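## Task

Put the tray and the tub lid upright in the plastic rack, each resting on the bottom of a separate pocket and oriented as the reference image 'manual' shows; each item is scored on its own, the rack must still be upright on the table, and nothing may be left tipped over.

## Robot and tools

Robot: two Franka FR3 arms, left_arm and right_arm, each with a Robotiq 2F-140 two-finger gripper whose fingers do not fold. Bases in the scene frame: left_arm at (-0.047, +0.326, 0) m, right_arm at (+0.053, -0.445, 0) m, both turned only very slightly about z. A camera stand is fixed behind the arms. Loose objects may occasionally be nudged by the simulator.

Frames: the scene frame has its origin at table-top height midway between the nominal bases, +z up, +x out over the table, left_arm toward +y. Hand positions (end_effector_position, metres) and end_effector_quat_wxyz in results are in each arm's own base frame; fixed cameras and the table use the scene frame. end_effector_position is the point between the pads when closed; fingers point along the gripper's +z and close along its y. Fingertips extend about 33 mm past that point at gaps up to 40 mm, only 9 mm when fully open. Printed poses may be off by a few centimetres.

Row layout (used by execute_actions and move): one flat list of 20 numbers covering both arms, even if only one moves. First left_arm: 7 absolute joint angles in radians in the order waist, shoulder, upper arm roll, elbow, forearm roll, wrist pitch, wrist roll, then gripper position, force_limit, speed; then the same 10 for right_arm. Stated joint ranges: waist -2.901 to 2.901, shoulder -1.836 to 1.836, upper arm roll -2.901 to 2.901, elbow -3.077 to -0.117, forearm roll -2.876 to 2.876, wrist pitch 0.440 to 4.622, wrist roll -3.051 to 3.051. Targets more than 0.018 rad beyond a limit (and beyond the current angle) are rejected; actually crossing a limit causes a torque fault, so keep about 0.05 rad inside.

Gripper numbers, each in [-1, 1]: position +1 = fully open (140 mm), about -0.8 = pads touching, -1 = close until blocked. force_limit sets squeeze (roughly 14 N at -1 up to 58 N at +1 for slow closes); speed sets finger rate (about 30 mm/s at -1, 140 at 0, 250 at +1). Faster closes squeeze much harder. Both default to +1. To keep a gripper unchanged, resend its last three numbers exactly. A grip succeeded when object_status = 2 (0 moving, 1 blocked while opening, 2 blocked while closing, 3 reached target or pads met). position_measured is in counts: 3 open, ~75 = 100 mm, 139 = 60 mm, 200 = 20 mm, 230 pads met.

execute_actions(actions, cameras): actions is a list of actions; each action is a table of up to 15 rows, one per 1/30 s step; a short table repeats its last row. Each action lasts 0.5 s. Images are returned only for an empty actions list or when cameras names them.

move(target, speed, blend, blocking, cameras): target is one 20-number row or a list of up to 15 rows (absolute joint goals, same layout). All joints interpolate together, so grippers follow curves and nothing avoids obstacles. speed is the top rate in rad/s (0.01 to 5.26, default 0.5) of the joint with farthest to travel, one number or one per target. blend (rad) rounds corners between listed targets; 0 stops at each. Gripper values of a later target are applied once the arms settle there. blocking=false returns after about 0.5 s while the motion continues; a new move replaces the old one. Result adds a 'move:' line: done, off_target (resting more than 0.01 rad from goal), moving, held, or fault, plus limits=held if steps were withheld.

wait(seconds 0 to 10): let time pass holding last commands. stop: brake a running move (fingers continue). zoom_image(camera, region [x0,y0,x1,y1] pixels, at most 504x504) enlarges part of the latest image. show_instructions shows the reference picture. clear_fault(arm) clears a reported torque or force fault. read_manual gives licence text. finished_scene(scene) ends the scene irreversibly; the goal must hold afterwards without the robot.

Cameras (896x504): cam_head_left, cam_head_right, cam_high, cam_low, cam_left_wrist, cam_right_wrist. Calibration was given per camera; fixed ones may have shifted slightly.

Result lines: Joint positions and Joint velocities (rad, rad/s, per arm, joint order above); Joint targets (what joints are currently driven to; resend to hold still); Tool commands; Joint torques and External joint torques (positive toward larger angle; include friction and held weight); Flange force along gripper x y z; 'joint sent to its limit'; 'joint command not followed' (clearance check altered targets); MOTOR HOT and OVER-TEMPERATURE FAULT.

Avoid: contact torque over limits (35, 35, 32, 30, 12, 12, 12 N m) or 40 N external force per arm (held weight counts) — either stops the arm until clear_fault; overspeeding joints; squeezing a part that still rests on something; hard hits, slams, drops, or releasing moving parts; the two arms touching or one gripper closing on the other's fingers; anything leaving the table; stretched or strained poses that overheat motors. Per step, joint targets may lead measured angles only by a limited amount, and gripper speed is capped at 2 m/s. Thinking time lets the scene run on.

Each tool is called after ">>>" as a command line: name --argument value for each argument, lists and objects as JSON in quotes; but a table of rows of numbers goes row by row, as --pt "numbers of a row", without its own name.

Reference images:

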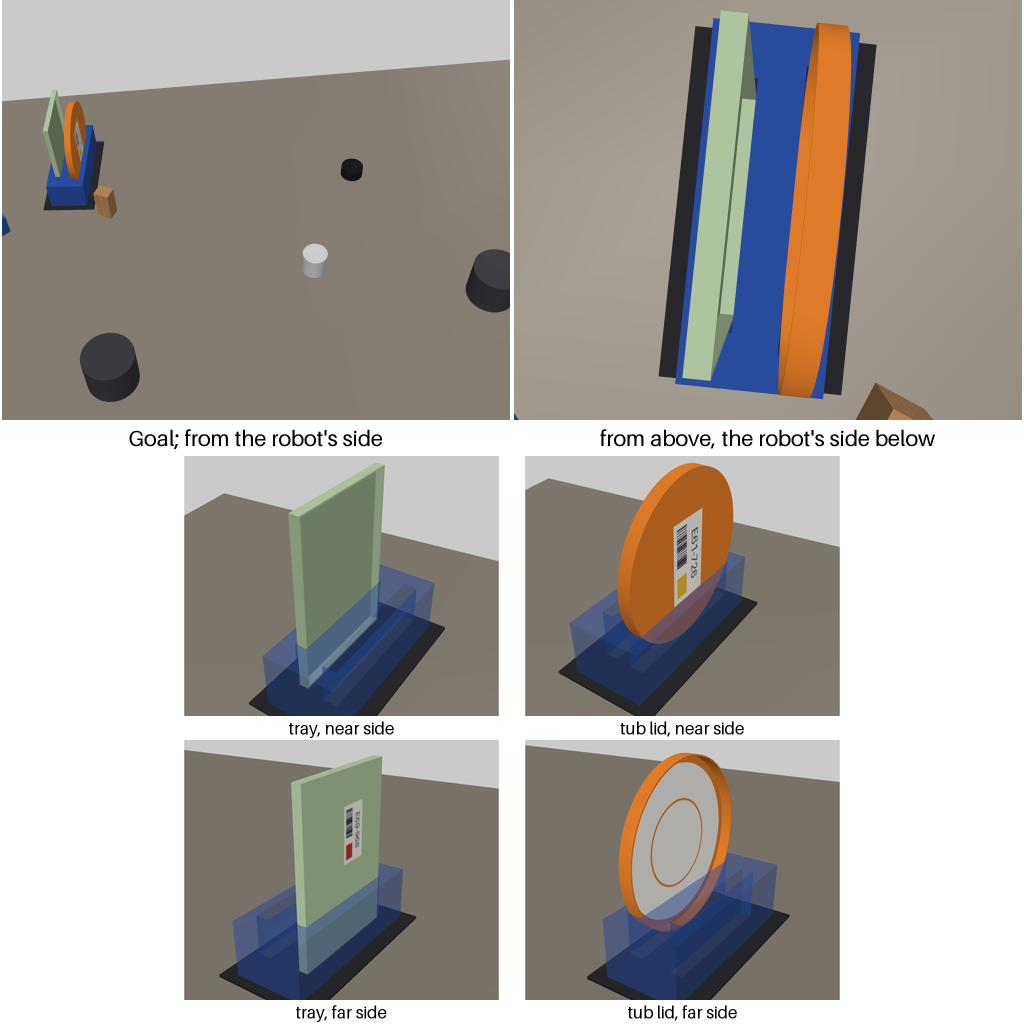

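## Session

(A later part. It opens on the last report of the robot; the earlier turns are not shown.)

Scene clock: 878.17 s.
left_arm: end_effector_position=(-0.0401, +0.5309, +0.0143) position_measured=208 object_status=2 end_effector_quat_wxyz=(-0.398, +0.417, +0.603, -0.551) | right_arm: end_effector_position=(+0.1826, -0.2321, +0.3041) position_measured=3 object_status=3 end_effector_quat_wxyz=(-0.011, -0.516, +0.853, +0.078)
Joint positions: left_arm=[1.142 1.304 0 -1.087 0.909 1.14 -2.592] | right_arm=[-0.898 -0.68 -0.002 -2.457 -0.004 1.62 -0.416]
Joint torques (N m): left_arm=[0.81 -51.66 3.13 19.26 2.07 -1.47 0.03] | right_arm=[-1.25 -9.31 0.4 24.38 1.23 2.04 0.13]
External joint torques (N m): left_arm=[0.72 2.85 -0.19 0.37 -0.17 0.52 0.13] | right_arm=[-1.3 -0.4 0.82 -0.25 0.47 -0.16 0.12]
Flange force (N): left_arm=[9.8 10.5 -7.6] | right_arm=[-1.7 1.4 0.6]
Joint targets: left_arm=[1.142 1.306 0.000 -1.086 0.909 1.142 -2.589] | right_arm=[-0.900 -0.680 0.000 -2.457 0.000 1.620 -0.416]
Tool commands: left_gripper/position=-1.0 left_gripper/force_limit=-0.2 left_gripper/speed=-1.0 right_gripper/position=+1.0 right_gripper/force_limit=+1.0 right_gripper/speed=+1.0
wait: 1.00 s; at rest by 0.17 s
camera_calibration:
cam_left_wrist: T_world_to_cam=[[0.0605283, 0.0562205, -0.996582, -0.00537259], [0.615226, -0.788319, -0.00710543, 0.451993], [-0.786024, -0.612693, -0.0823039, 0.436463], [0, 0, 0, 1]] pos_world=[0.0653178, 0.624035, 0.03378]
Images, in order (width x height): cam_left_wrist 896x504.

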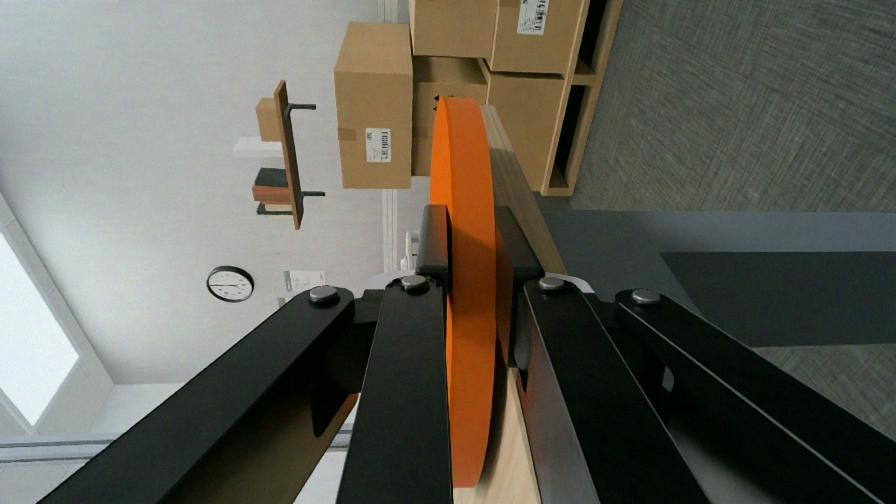

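>>> move --pt "1.142 1.0 0 -1.086 0.909 1.142 -2.589 -1 -0.2 -1 -0.9 -0.68 0 -2.457 0 1.62 -0.416 1 1 1" --pt "1.142 0.75 0 -1.086 0.909 1.142 -2.589 -1 -0.2 -1 -0.9 -0.68 0 -2.457 0 1.62 -0.416 1 1 1" --pt "0.16 -0.5 0 -2.37 0 2.133 1.785 -1 -0.2 -1 -0.9 -0.68 0 -2.457 0 1.62 -0.416 1 1 1" --speed '[0.2,0.3,0.9]' --blend '[0.05,0.1,0]' --cameras '["cam_left_wrist","cam_head_left","cam_head_right","cam_high"]'

Scene clock: 909.60 s.
left_arm: end_effector_position=(+0.4733, +0.0775, +0.3299) position_measured=211 object_status=2 end_effector_quat_wxyz=(+0.127, +0.024, +0.991, +0.025) | right_arm: end_effector_position=(+0.1826, -0.2321, +0.3041) position_measured=3 object_status=3 end_effector_quat_wxyz=(-0.011, -0.516, +0.853, +0.078)
Joint positions: left_arm=[0.161 -0.497 0 -2.369 0.003 2.13 1.78] | right_arm=[-0.898 -0.68 -0.002 -2.457 -0.004 1.62 -0.416]
Joint velocities: left_arm=[-0.001 -0.001 0 0 0.001 0 0.006] | right_arm=[within noise]
Joint torques (N m): left_arm=[-0.02 -15.83 0.32 25.44 0.33 3.47 0.21] | right_arm=[-1.28 -9.29 0.38 24.36 1.22 2.05 0.09]
External joint torques (N m): left_arm=[-0.06 -0.12 0.68 0.01 -0.48 0.42 0.21] | right_arm=[-1.32 -0.52 0.82 -0.2 0.46 -0.14 0.07]
Flange force (N): left_arm=[0.6 1.2 1.0] | right_arm=[-1.8 1.8 0.5]
Joint targets: left_arm=[0.160 -0.500 0.000 -2.370 0.000 2.133 1.785] | right_arm=[-0.900 -0.680 0.000 -2.457 0.000 1.620 -0.416]
move: done
camera_calibration:
cam_left_wrist: T_world_to_cam=[[0.0293964, 0.998149, 0.0532413, -0.101071], [0.837726, -0.0536593, 0.543448, -0.56286], [0.545299, 0.0286262, -0.837753, 0.157573], [0, 0, 0, 1]] pos_world=[0.388569, 0.0661701, 0.443273]
Images, in order (width x height): cam_head_left 896x504, cam_head_right 896x504, cam_high 896x504, cam_left_wrist 896x504.

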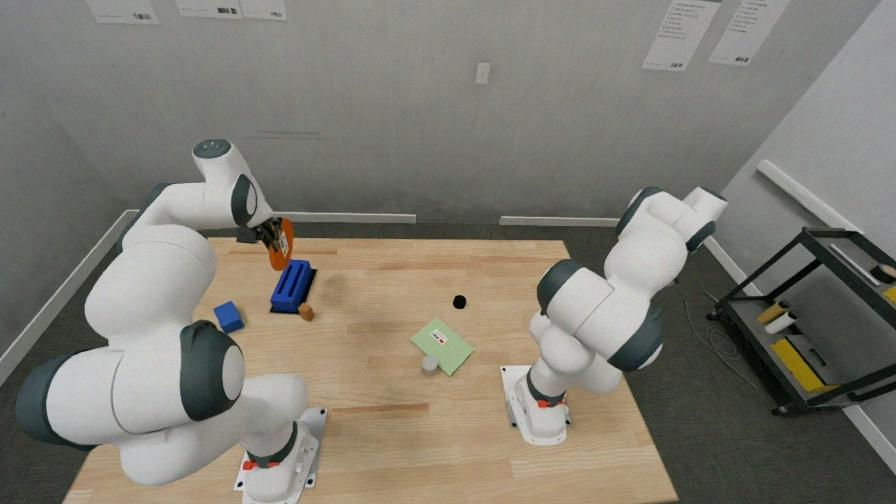

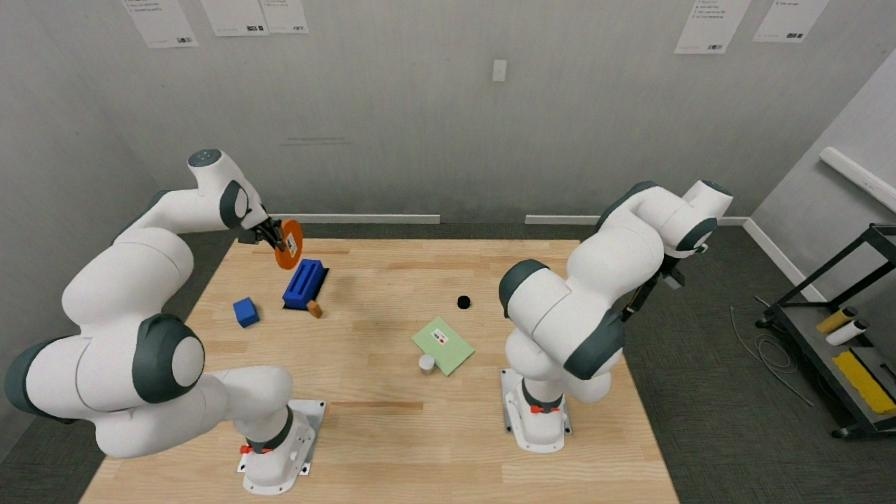

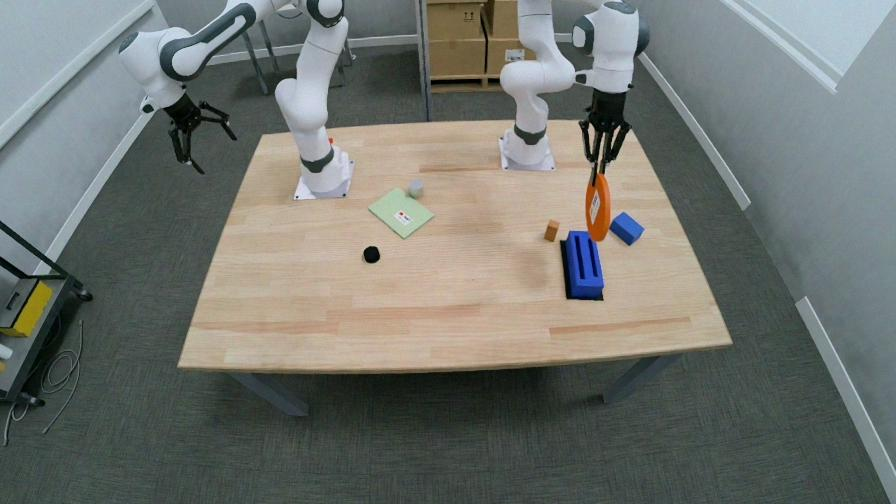

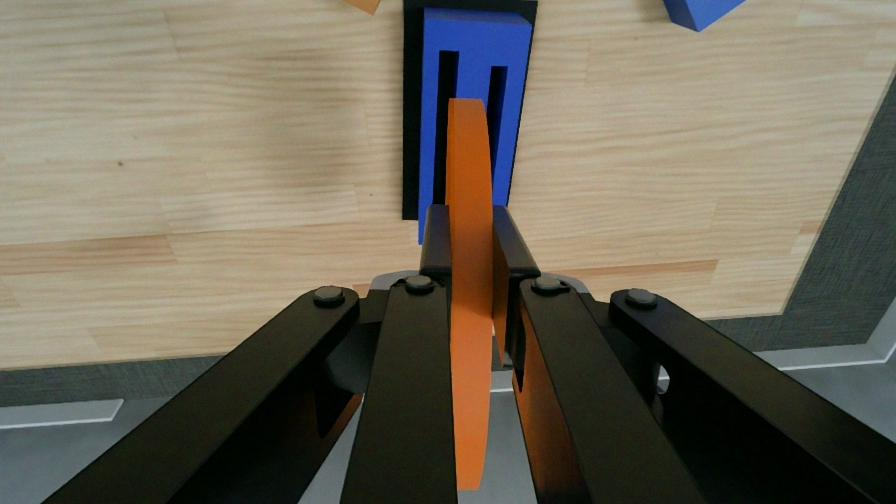

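>>> zoom_image --camera "cam_high" --region '[530, 140, 670, 310]'

>>> zoom_image --camera "cam_head_right" --region '[230, 200, 350, 330]'

Scaled by 2.965 from the camera's 896x504 image, which has a finer 1280x720 frame.

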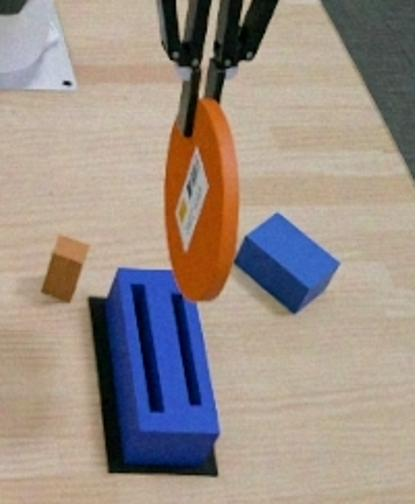

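Scaled by 3.877 from the camera's 896x504 image, which has a finer 1280x720 frame.

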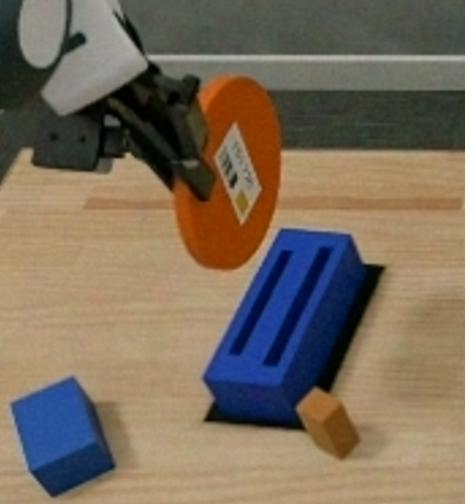

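>>> move --target '[0.166,-0.4346,0,-2.5527,0,2.38,1.845,-1,-0.2,-1,-0.9,-0.68,0,-2.457,0,1.62,-0.416,1,1,1]' --speed 0.25 --cameras '["cam_left_wrist","cam_high","cam_head_right"]'

>>> zoom_image --camera "cam_high" --region '[550, 170, 650, 310]'

>>> zoom_image --camera "cam_head_right" --region '[250, 220, 350, 330]'

Scene clock: 943.47 s.
left_arm: end_effector_position=(+0.4732, +0.0791, +0.2407) position_measured=211 object_status=2 end_effector_quat_wxyz=(+0.127, +0.052, +0.990, +0.029) | right_arm: end_effector_position=(+0.1826, -0.2321, +0.3041) position_measured=3 object_status=3 end_effector_quat_wxyz=(-0.011, -0.516, +0.853, +0.078)
Joint positions: left_arm=[0.165 -0.436 0 -2.551 0.003 2.377 1.84] | right_arm=[-0.898 -0.68 -0.002 -2.457 -0.004 1.62 -0.416]
Joint velocities: left_arm=[0 0.001 -0.001 0 0 0.004 0.006] | right_arm=[within noise]
Joint torques (N m): left_arm=[0.77 -16.4 0.36 24.6 0.29 3.45 0.24] | right_arm=[-1.23 -9.31 0.4 24.38 1.23 2.04 0.11]
External joint torques (N m): left_arm=[0.66 0.55 0.63 0 -0.44 0.41 0.24] | right_arm=[-1.24 -0.46 0.87 -0.23 0.47 -0.16 0.1]
Flange force (N): left_arm=[-1.0 2.3 2.3] | right_arm=[-1.9 1.5 0.5]
Joint targets: left_arm=[0.166 -0.435 0.000 -2.553 0.000 2.380 1.845] | right_arm=[-0.900 -0.680 0.000 -2.457 0.000 1.620 -0.416]
move: done
camera_calibration:
cam_left_wrist: T_world_to_cam=[[0.0839615, 0.99413, 0.0682371, -0.127102], [0.833719, -0.107589, 0.541605, -0.507656], [0.545768, 0.0114166, -0.837859, 0.0841], [0, 0, 0, 1]] pos_world=[0.388015, 0.0707776, 0.354086]
Images, in order (width x height): cam_head_right 896x504, cam_high 896x504, cam_left_wrist 896x504.

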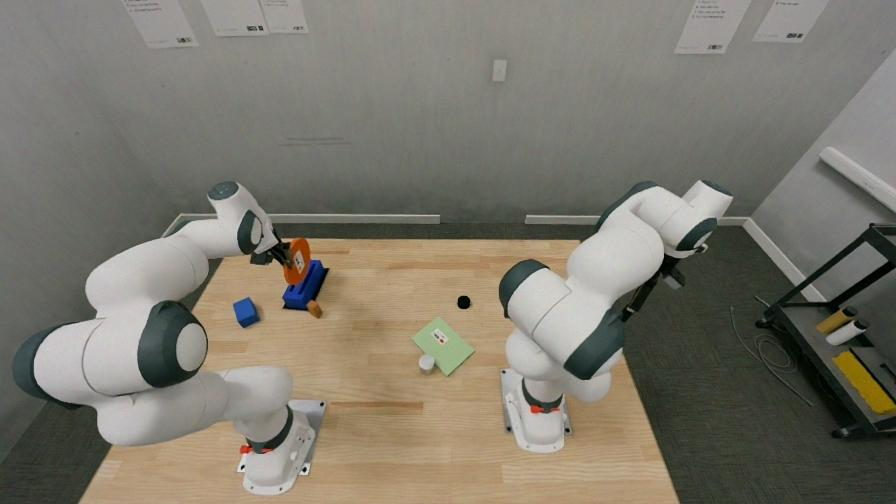

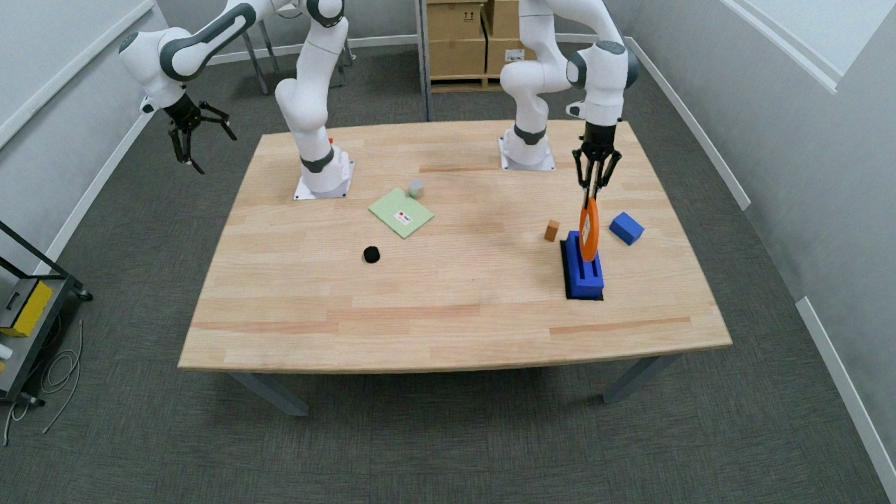

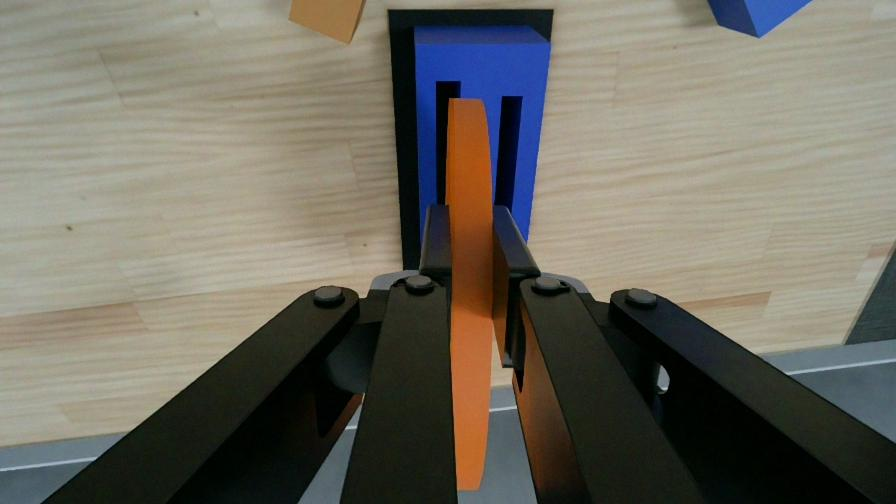

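Scaled by 3.600 from the camera's 896x504 image, which has a finer 1280x720 frame.

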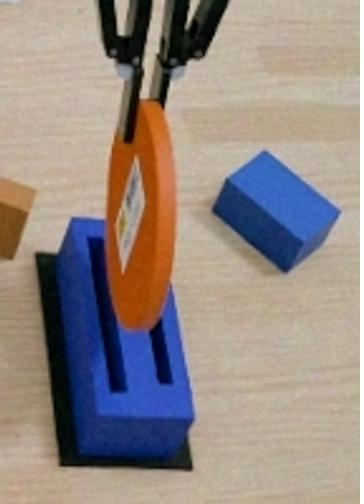

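Scaled by 4.582 from the camera's 896x504 image, which has a finer 1280x720 frame.

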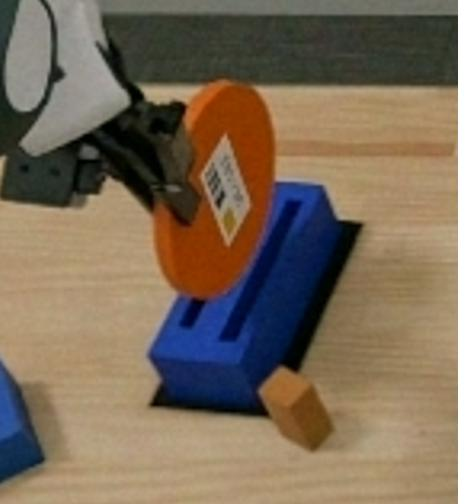

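>>> move --target '[0.3482,-0.3681,0,-2.3911,-0.355,2.1476,2.147,-1,-0.2,-1,-0.9,-0.68,0,-2.457,0,1.62,-0.416,1,1,1]' --speed 0.3 --cameras '["cam_left_wrist","cam_high","cam_head_right"]'

>>> zoom_image --camera "cam_high" --region '[550, 170, 650, 310]'

>>> zoom_image --camera "cam_head_right" --region '[250, 220, 350, 330]'

Scene clock: 1013.60 s.
left_arm: end_effector_position=(+0.4747, +0.0916, +0.2712) position_measured=211 object_status=2 end_effector_quat_wxyz=(+0.123, +0.024, +0.986, -0.109) | right_arm: end_effector_position=(+0.1826, -0.2321, +0.3041) position_measured=3 object_status=3 end_effector_quat_wxyz=(-0.011, -0.516, +0.853, +0.078)
Joint positions: left_arm=[0.347 -0.37 0 -2.393 -0.352 2.15 2.141] | right_arm=[-0.898 -0.68 -0.002 -2.457 -0.004 1.62 -0.416]
Joint velocities: left_arm=[0.001 -0.001 0.001 -0.001 0 -0.001 0.007] | right_arm=[within noise]
Joint torques (N m): left_arm=[0.79 -18.12 0.52 25.56 -0.01 2.42 0.19] | right_arm=[-1.25 -9.29 0.4 24.4 1.24 2.06 0.18]
External joint torques (N m): left_arm=[0.76 1.14 0.71 0.93 -0.51 -0.16 0.22] | right_arm=[-1.27 -0.32 0.84 -0.27 0.49 -0.14 0.17]
Flange force (N): left_arm=[-5.2 4.2 -0.5] | right_arm=[-1.8 1.1 0.6]
Joint targets: left_arm=[0.348 -0.368 0.000 -2.391 -0.355 2.148 2.147] | right_arm=[-0.900 -0.680 0.000 -2.457 0.000 1.620 -0.416]
move: done
camera_calibration:
cam_left_wrist: T_world_to_cam=[[0.0612639, 0.975425, -0.211645, -0.053299], [0.844176, 0.0625007, 0.532411, -0.542111], [0.532555, -0.211283, -0.8196, 0.130386], [0, 0, 0, 1]] pos_world=[0.391465, 0.11342, 0.38421]
Images, in order (width x height): cam_head_right 896x504, cam_high 896x504, cam_left_wrist 896x504.

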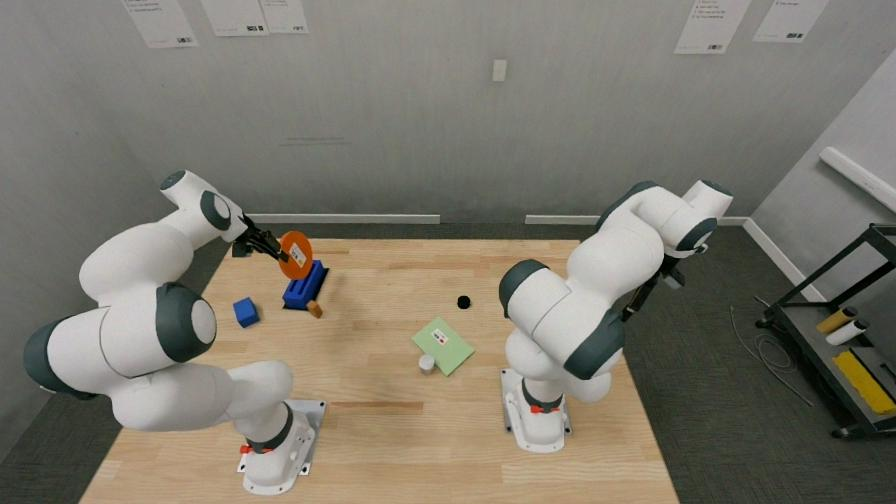

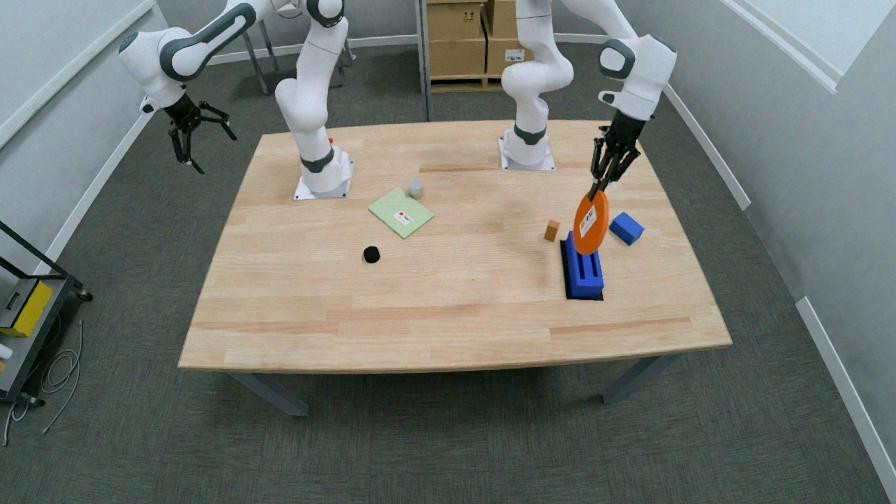

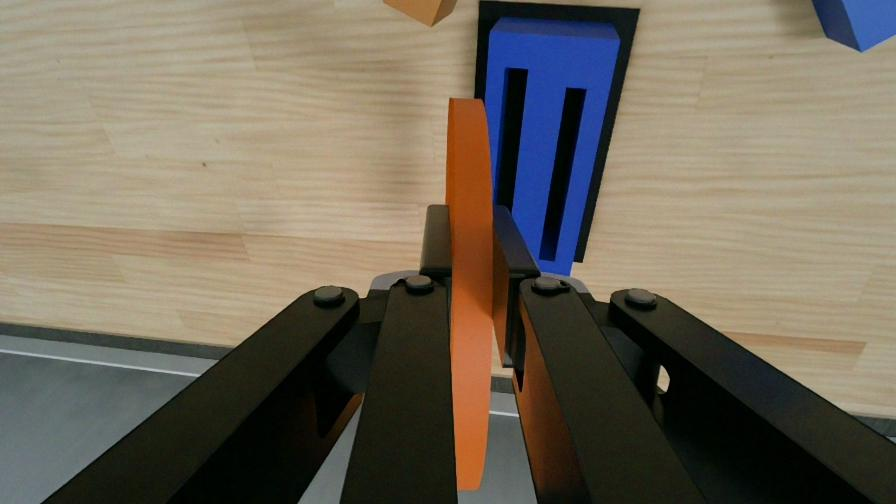

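Scaled by 3.600 from the camera's 896x504 image, which has a finer 1280x720 frame.

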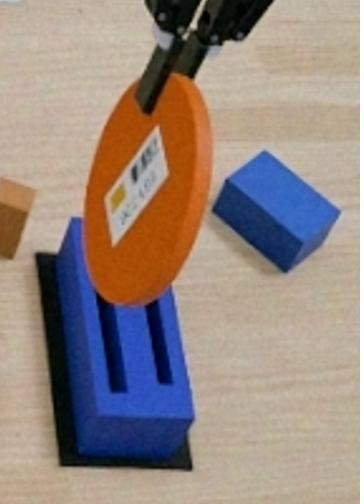

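Scaled by 4.582 from the camera's 896x504 image, which has a finer 1280x720 frame.

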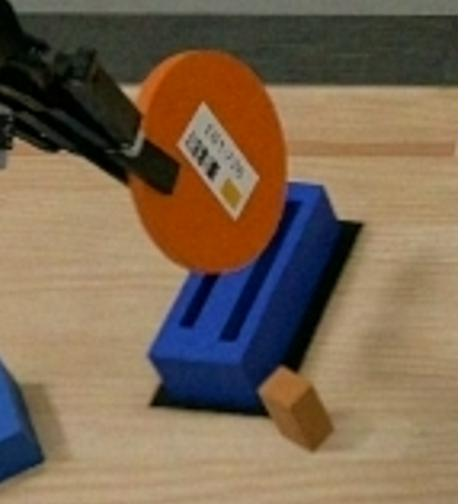

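>>> move --target '[0.2328,-0.3988,0,-2.5237,-0.171,2.347,1.99,-1,-0.2,-1,-0.9,-0.68,0,-2.457,0,1.62,-0.416,1,1,1]' --speed 0.25 --cameras '["cam_left_wrist","cam_high","cam_head_right"]'

>>> zoom_image --camera "cam_high" --region '[550, 170, 650, 310]'

>>> zoom_image --camera "cam_head_right" --region '[250, 220, 350, 330]'

Scene clock: 1075.50 s.
left_arm: end_effector_position=(+0.4737, +0.0833, +0.2342) position_measured=211 object_status=2 end_effector_quat_wxyz=(+0.125, +0.041, +0.991, -0.030) | right_arm: end_effector_position=(+0.1826, -0.2321, +0.3041) position_measured=3 object_status=3 end_effector_quat_wxyz=(-0.011, -0.516, +0.853, +0.078)
Joint positions: left_arm=[0.234 -0.396 0 -2.522 -0.174 2.344 1.995] | right_arm=[-0.898 -0.68 -0.002 -2.457 -0.004 1.62 -0.416]
Joint velocities: left_arm=[-0.001 0.001 0.001 0.001 0.001 0.001 -0.005] | right_arm=[within noise]
Joint torques (N m): left_arm=[-0.12 -18.2 0.37 24.42 1.22 3.33 -0.1] | right_arm=[-1.3 -9.39 0.46 24.38 1.22 2.03 0.09]
External joint torques (N m): left_arm=[-0.24 0.04 0.58 0.03 0.51 0.41 -0.09] | right_arm=[-1.36 -0.6 0.89 -0.17 0.46 -0.16 0.07]
Flange force (N): left_arm=[0.1 0.6 0.9] | right_arm=[-1.9 1.9 0.5]
Joint targets: left_arm=[0.233 -0.399 0.000 -2.524 -0.171 2.347 1.990] | right_arm=[-0.900 -0.680 0.000 -2.457 0.000 1.620 -0.416]
move: done
camera_calibration:
cam_left_wrist: T_world_to_cam=[[0.0761352, 0.995791, -0.0510231, -0.0993605], [0.839583, -0.0364202, 0.542009, -0.512917], [0.537869, -0.0841041, -0.838822, 0.0901924], [0, 0, 0, 1]] pos_world=[0.38969, 0.0878473, 0.348591]
Images, in order (width x height): cam_head_right 896x504, cam_high 896x504, cam_left_wrist 896x504.

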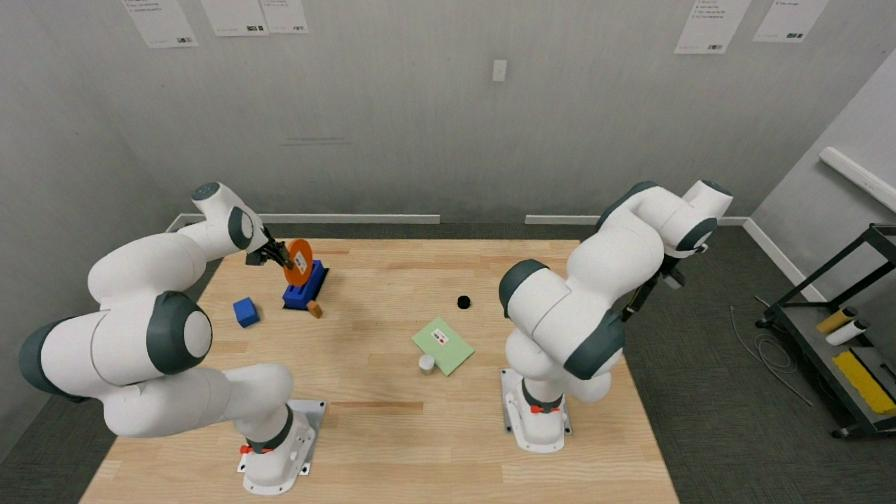

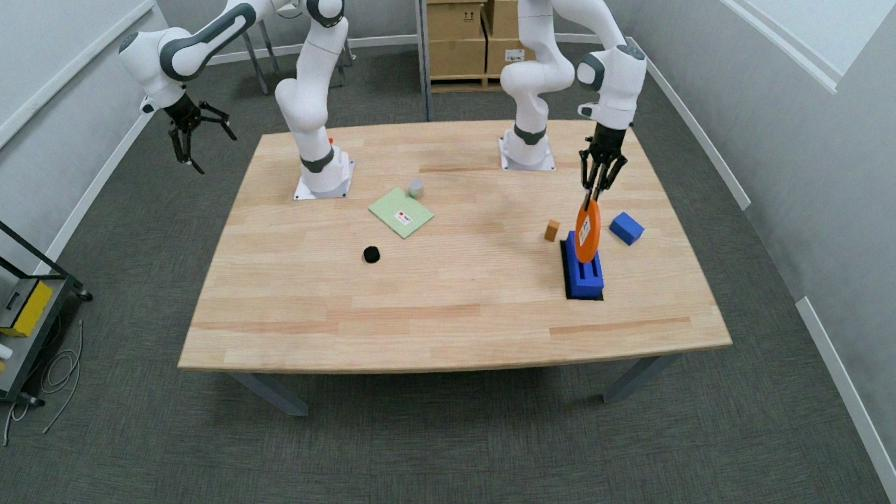

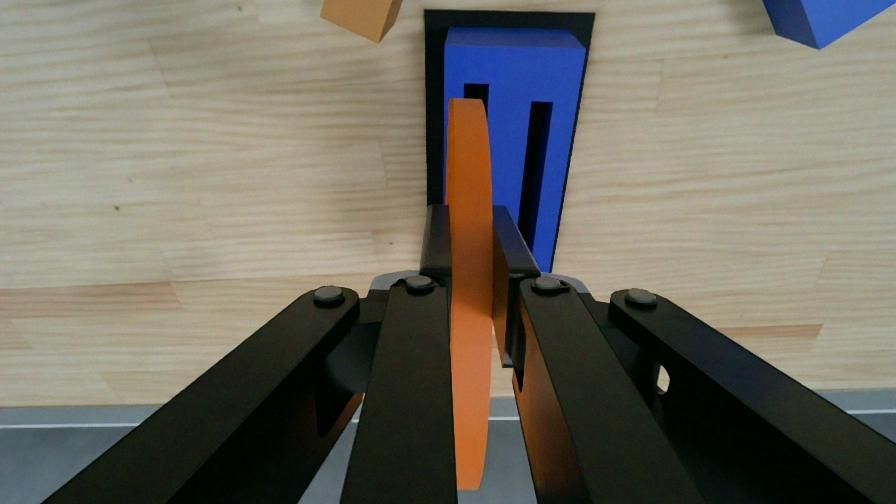

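Scaled by 3.600 from the camera's 896x504 image, which has a finer 1280x720 frame.

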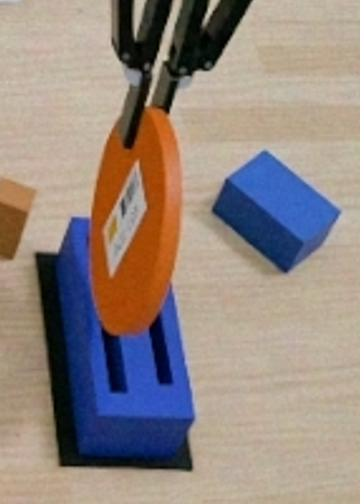

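Scaled by 4.582 from the camera's 896x504 image, which has a finer 1280x720 frame.

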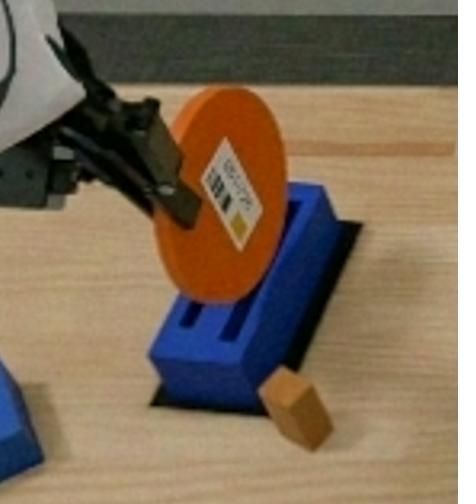

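>>> move --pt "0.245 -0.3988 0 -2.5237 -0.171 2.347 2.04 -1 -0.2 -1 -0.9 -0.68 0 -2.457 0 1.62 -0.416 1 1 1" --pt "0.245 -0.37 0 -2.5595 -0.183 2.4105 2.05 -1 -0.2 -1 -0.9 -0.68 0 -2.457 0 1.62 -0.416 1 1 1" --speed '[0.1,0.06]' --cameras '["cam_left_wrist","cam_high","cam_head_right"]'

>>> zoom_image --camera "cam_high" --region '[550, 170, 650, 310]'

>>> zoom_image --camera "cam_head_right" --region '[250, 220, 350, 330]'

Scene clock: 1112.90 s.
left_arm: end_effector_position=(+0.4729, +0.0903, +0.2143) position_measured=211 object_status=2 end_effector_quat_wxyz=(+0.127, +0.055, +0.990, -0.024) | right_arm: end_effector_position=(+0.1826, -0.2321, +0.3041) position_measured=3 object_status=3 end_effector_quat_wxyz=(-0.011, -0.516, +0.853, +0.078)
Joint positions: left_arm=[0.244 -0.373 0 -2.558 -0.18 2.408 2.046] | right_arm=[-0.898 -0.68 -0.002 -2.457 -0.004 1.62 -0.416]
Joint velocities: left_arm=[0.001 0.002 -0.001 0 0 0.003 0.003] | right_arm=[within noise]
Joint torques (N m): left_arm=[0.7 -16.84 0.34 23.73 0.28 3.34 0.25] | right_arm=[-1.34 -9.33 0.38 24.36 1.24 2.05 0.14]
External joint torques (N m): left_arm=[0.64 1.63 0.62 -0.18 -0.44 0.42 0.26] | right_arm=[-1.37 -0.52 0.82 -0.17 0.48 -0.13 0.13]
Flange force (N): left_arm=[-2.9 3.6 4.8] | right_arm=[-1.8 1.6 0.5]
Joint targets: left_arm=[0.245 -0.370 0.000 -2.559 -0.183 2.410 2.050] | right_arm=[-0.900 -0.680 0.000 -2.457 0.000 1.620 -0.416]
move: done
camera_calibration:
cam_left_wrist: T_world_to_cam=[[0.102186, 0.994098, -0.036418, -0.12262], [0.834598, -0.0657547, 0.546922, -0.497232], [0.541299, -0.0862823, -0.836391, 0.0726], [0, 0, 0, 1]] pos_world=[0.38822, 0.095465, 0.328203]
Images, in order (width x height): cam_head_right 896x504, cam_high 896x504, cam_left_wrist 896x504.

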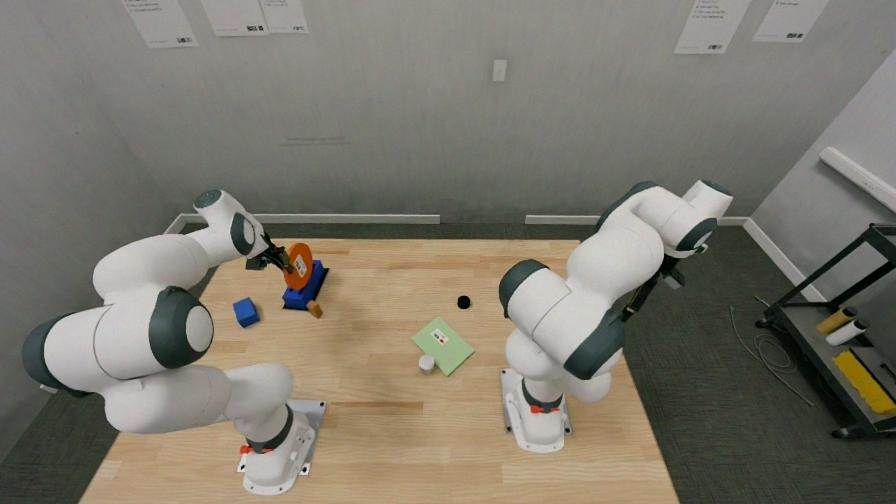

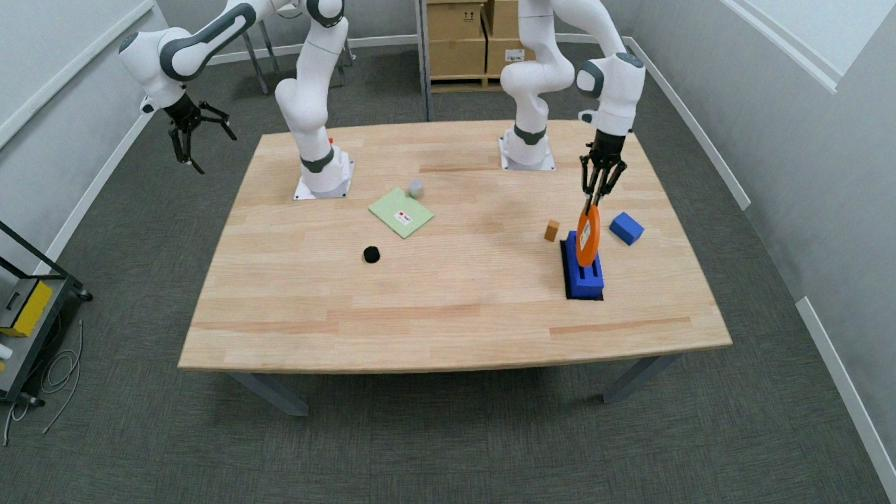

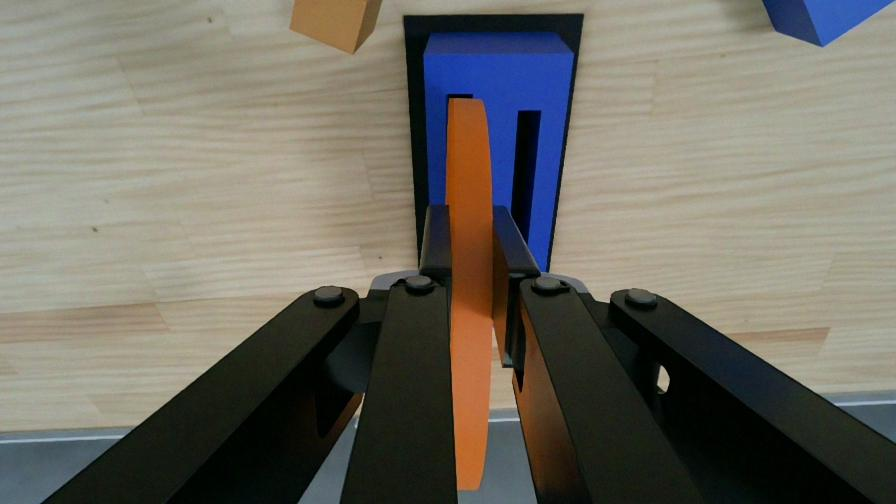

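Scaled by 3.600 from the camera's 896x504 image, which has a finer 1280x720 frame.

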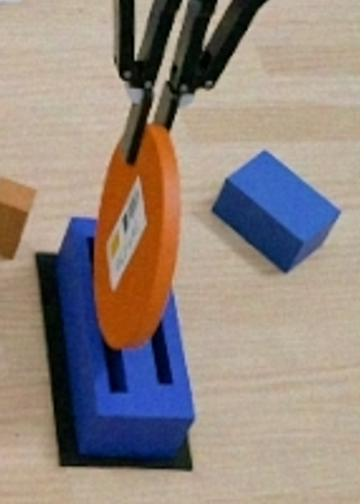

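Scaled by 4.582 from the camera's 896x504 image, which has a finer 1280x720 frame.

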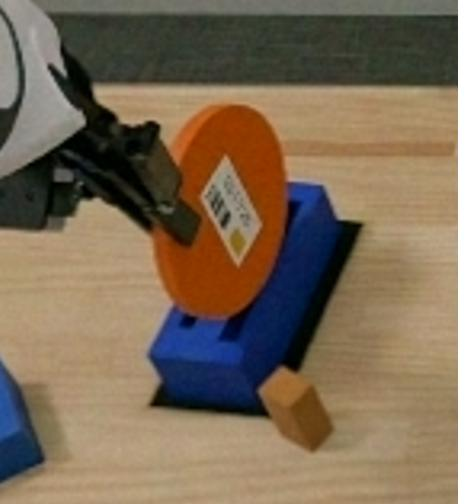

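>>> move --target '[0.245,-0.3527,0,-2.5775,-0.188,2.4455,2.055,-1,-0.2,-1,-0.9,-0.68,0,-2.457,0,1.62,-0.416,1,1,1]' --speed 0.04 --cameras '["cam_left_wrist"]'

Scene clock: 1128.57 s.
left_arm: end_effector_position=(+0.4722, +0.0916, +0.2018) position_measured=211 object_status=2 end_effector_quat_wxyz=(+0.127, +0.052, +0.990, -0.024) | right_arm: end_effector_position=(+0.1826, -0.2321, +0.3041) position_measured=3 object_status=3 end_effector_quat_wxyz=(-0.011, -0.516, +0.853, +0.078)
Joint positions: left_arm=[0.245 -0.355 0 -2.576 -0.186 2.442 2.049] | right_arm=[-0.898 -0.68 -0.002 -2.457 -0.004 1.62 -0.416]
Joint torques (N m): left_arm=[0.46 -17.43 0.46 23.87 0.36 3.44 0.32] | right_arm=[-1.32 -9.35 0.38 24.38 1.24 2.06 0.15]
External joint torques (N m): left_arm=[0.49 1.46 0.82 0.21 -0.35 0.52 0.33] | right_arm=[-1.38 -0.53 0.79 -0.18 0.49 -0.12 0.14]
Flange force (N): left_arm=[-3.3 4.1 4.6] | right_arm=[-1.8 1.7 0.5]
Joint targets: left_arm=[0.245 -0.353 0.000 -2.578 -0.188 2.446 2.055] | right_arm=[-0.900 -0.680 0.000 -2.457 0.000 1.620 -0.416]
move: done
camera_calibration:
cam_left_wrist: T_world_to_cam=[[0.096141, 0.994681, -0.0369761, -0.121343], [0.835877, -0.0605108, 0.545572, -0.490465], [0.540432, -0.0833593, -0.837248, 0.0629512], [0, 0, 0, 1]] pos_world=[0.387613, 0.0962667, 0.315802]
Images, in order (width x height): cam_left_wrist 896x504.

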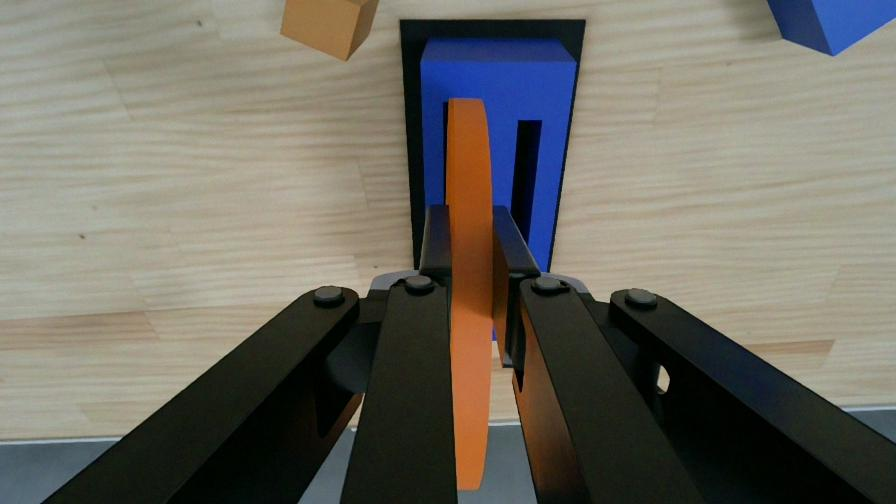

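>>> move --pt "0.2356 -0.3527 0 -2.5775 -0.188 2.4455 2.064 -1 -0.2 -1 -0.9 -0.68 0 -2.457 0 1.62 -0.416 1 1 1" --pt "0.2356 -0.347 0 -2.5835 -0.19 2.457 2.066 -1 -0.2 -1 -0.9 -0.68 0 -2.457 0 1.62 -0.416 1 1 1" --speed 0.04 --cameras '["cam_low","cam_high"]'

>>> zoom_image --camera "cam_low" --region '[600, 150, 800, 300]'

>>> zoom_image --camera "cam_high" --region '[550, 170, 650, 310]'

Scene clock: 1154.80 s.
left_arm: end_effector_position=(+0.4730, +0.0888, +0.1981) position_measured=211 object_status=2 end_effector_quat_wxyz=(+0.127, +0.059, +0.990, -0.023) | right_arm: end_effector_position=(+0.1826, -0.2321, +0.3041) position_measured=3 object_status=3 end_effector_quat_wxyz=(-0.011, -0.516, +0.853, +0.078)
Joint positions: left_arm=[0.237 -0.35 0 -2.582 -0.187 2.455 2.059] | right_arm=[-0.898 -0.68 -0.002 -2.457 -0.004 1.62 -0.416]
Joint torques (N m): left_arm=[-0.45 -17.53 0.09 23.23 0.27 3.19 0.25] | right_arm=[-1.28 -9.25 0.4 24.34 1.23 2.06 0.15]
External joint torques (N m): left_arm=[-0.49 1.53 0.37 -0.46 -0.45 0.25 0.26] | right_arm=[-1.39 -0.29 0.75 -0.33 0.46 -0.14 0.13]
Flange force (N): left_arm=[-2.1 2.1 5.0] | right_arm=[-1.5 1.3 0.8]
Joint targets: left_arm=[0.236 -0.347 0.000 -2.583 -0.190 2.457 2.066] | right_arm=[-0.900 -0.680 0.000 -2.457 0.000 1.620 -0.416]
move: done
Images, in order (width x height): cam_high 896x504, cam_low 896x504.

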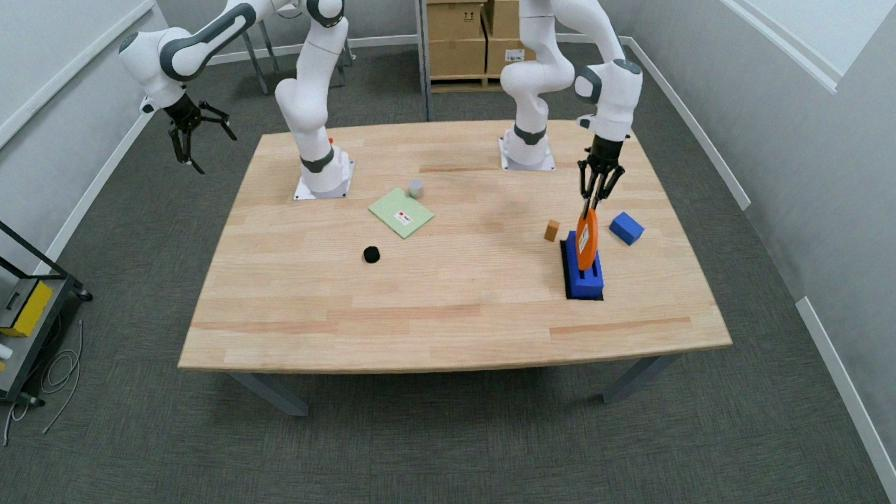

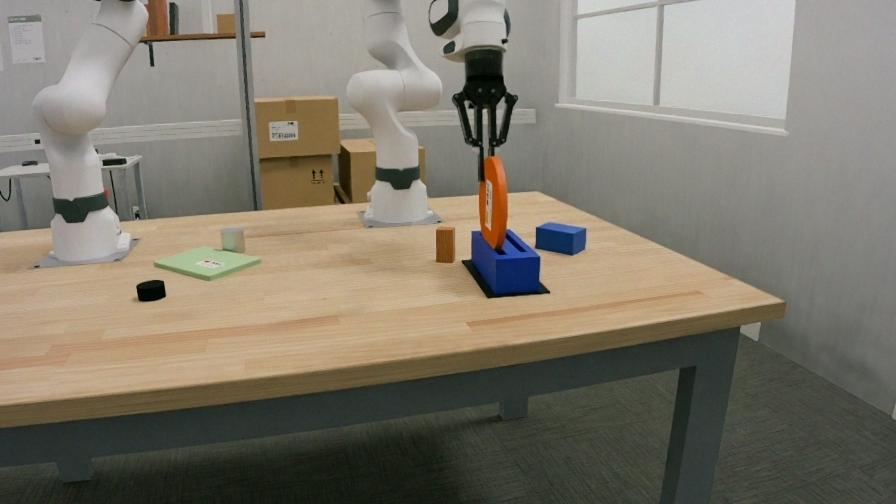

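Scaled by 2.520 from the camera's 896x504 image, which has a finer 1280x720 frame.

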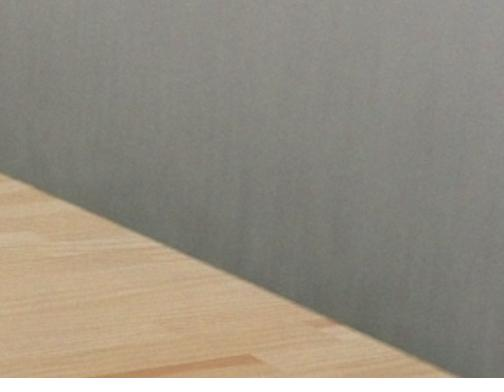

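Scaled by 3.600 from the camera's 896x504 image, which has a finer 1280x720 frame.

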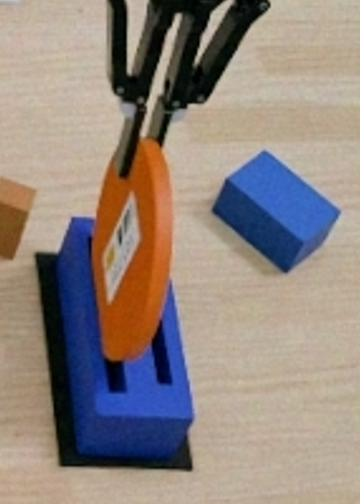

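cam_low is the best view of alignment.

>>> zoom_image --camera "cam_low" --region '[440, 140, 570, 300]'

Scaled by 3.150 from the camera's 896x504 image, which has a finer 1280x720 frame.

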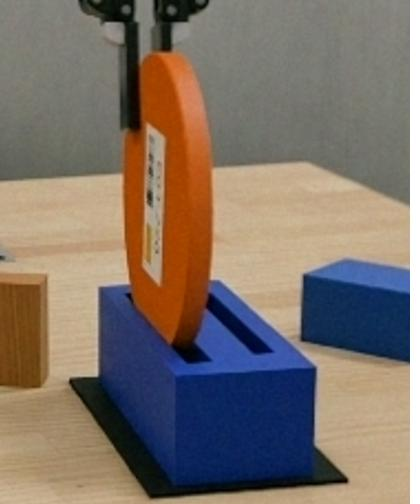

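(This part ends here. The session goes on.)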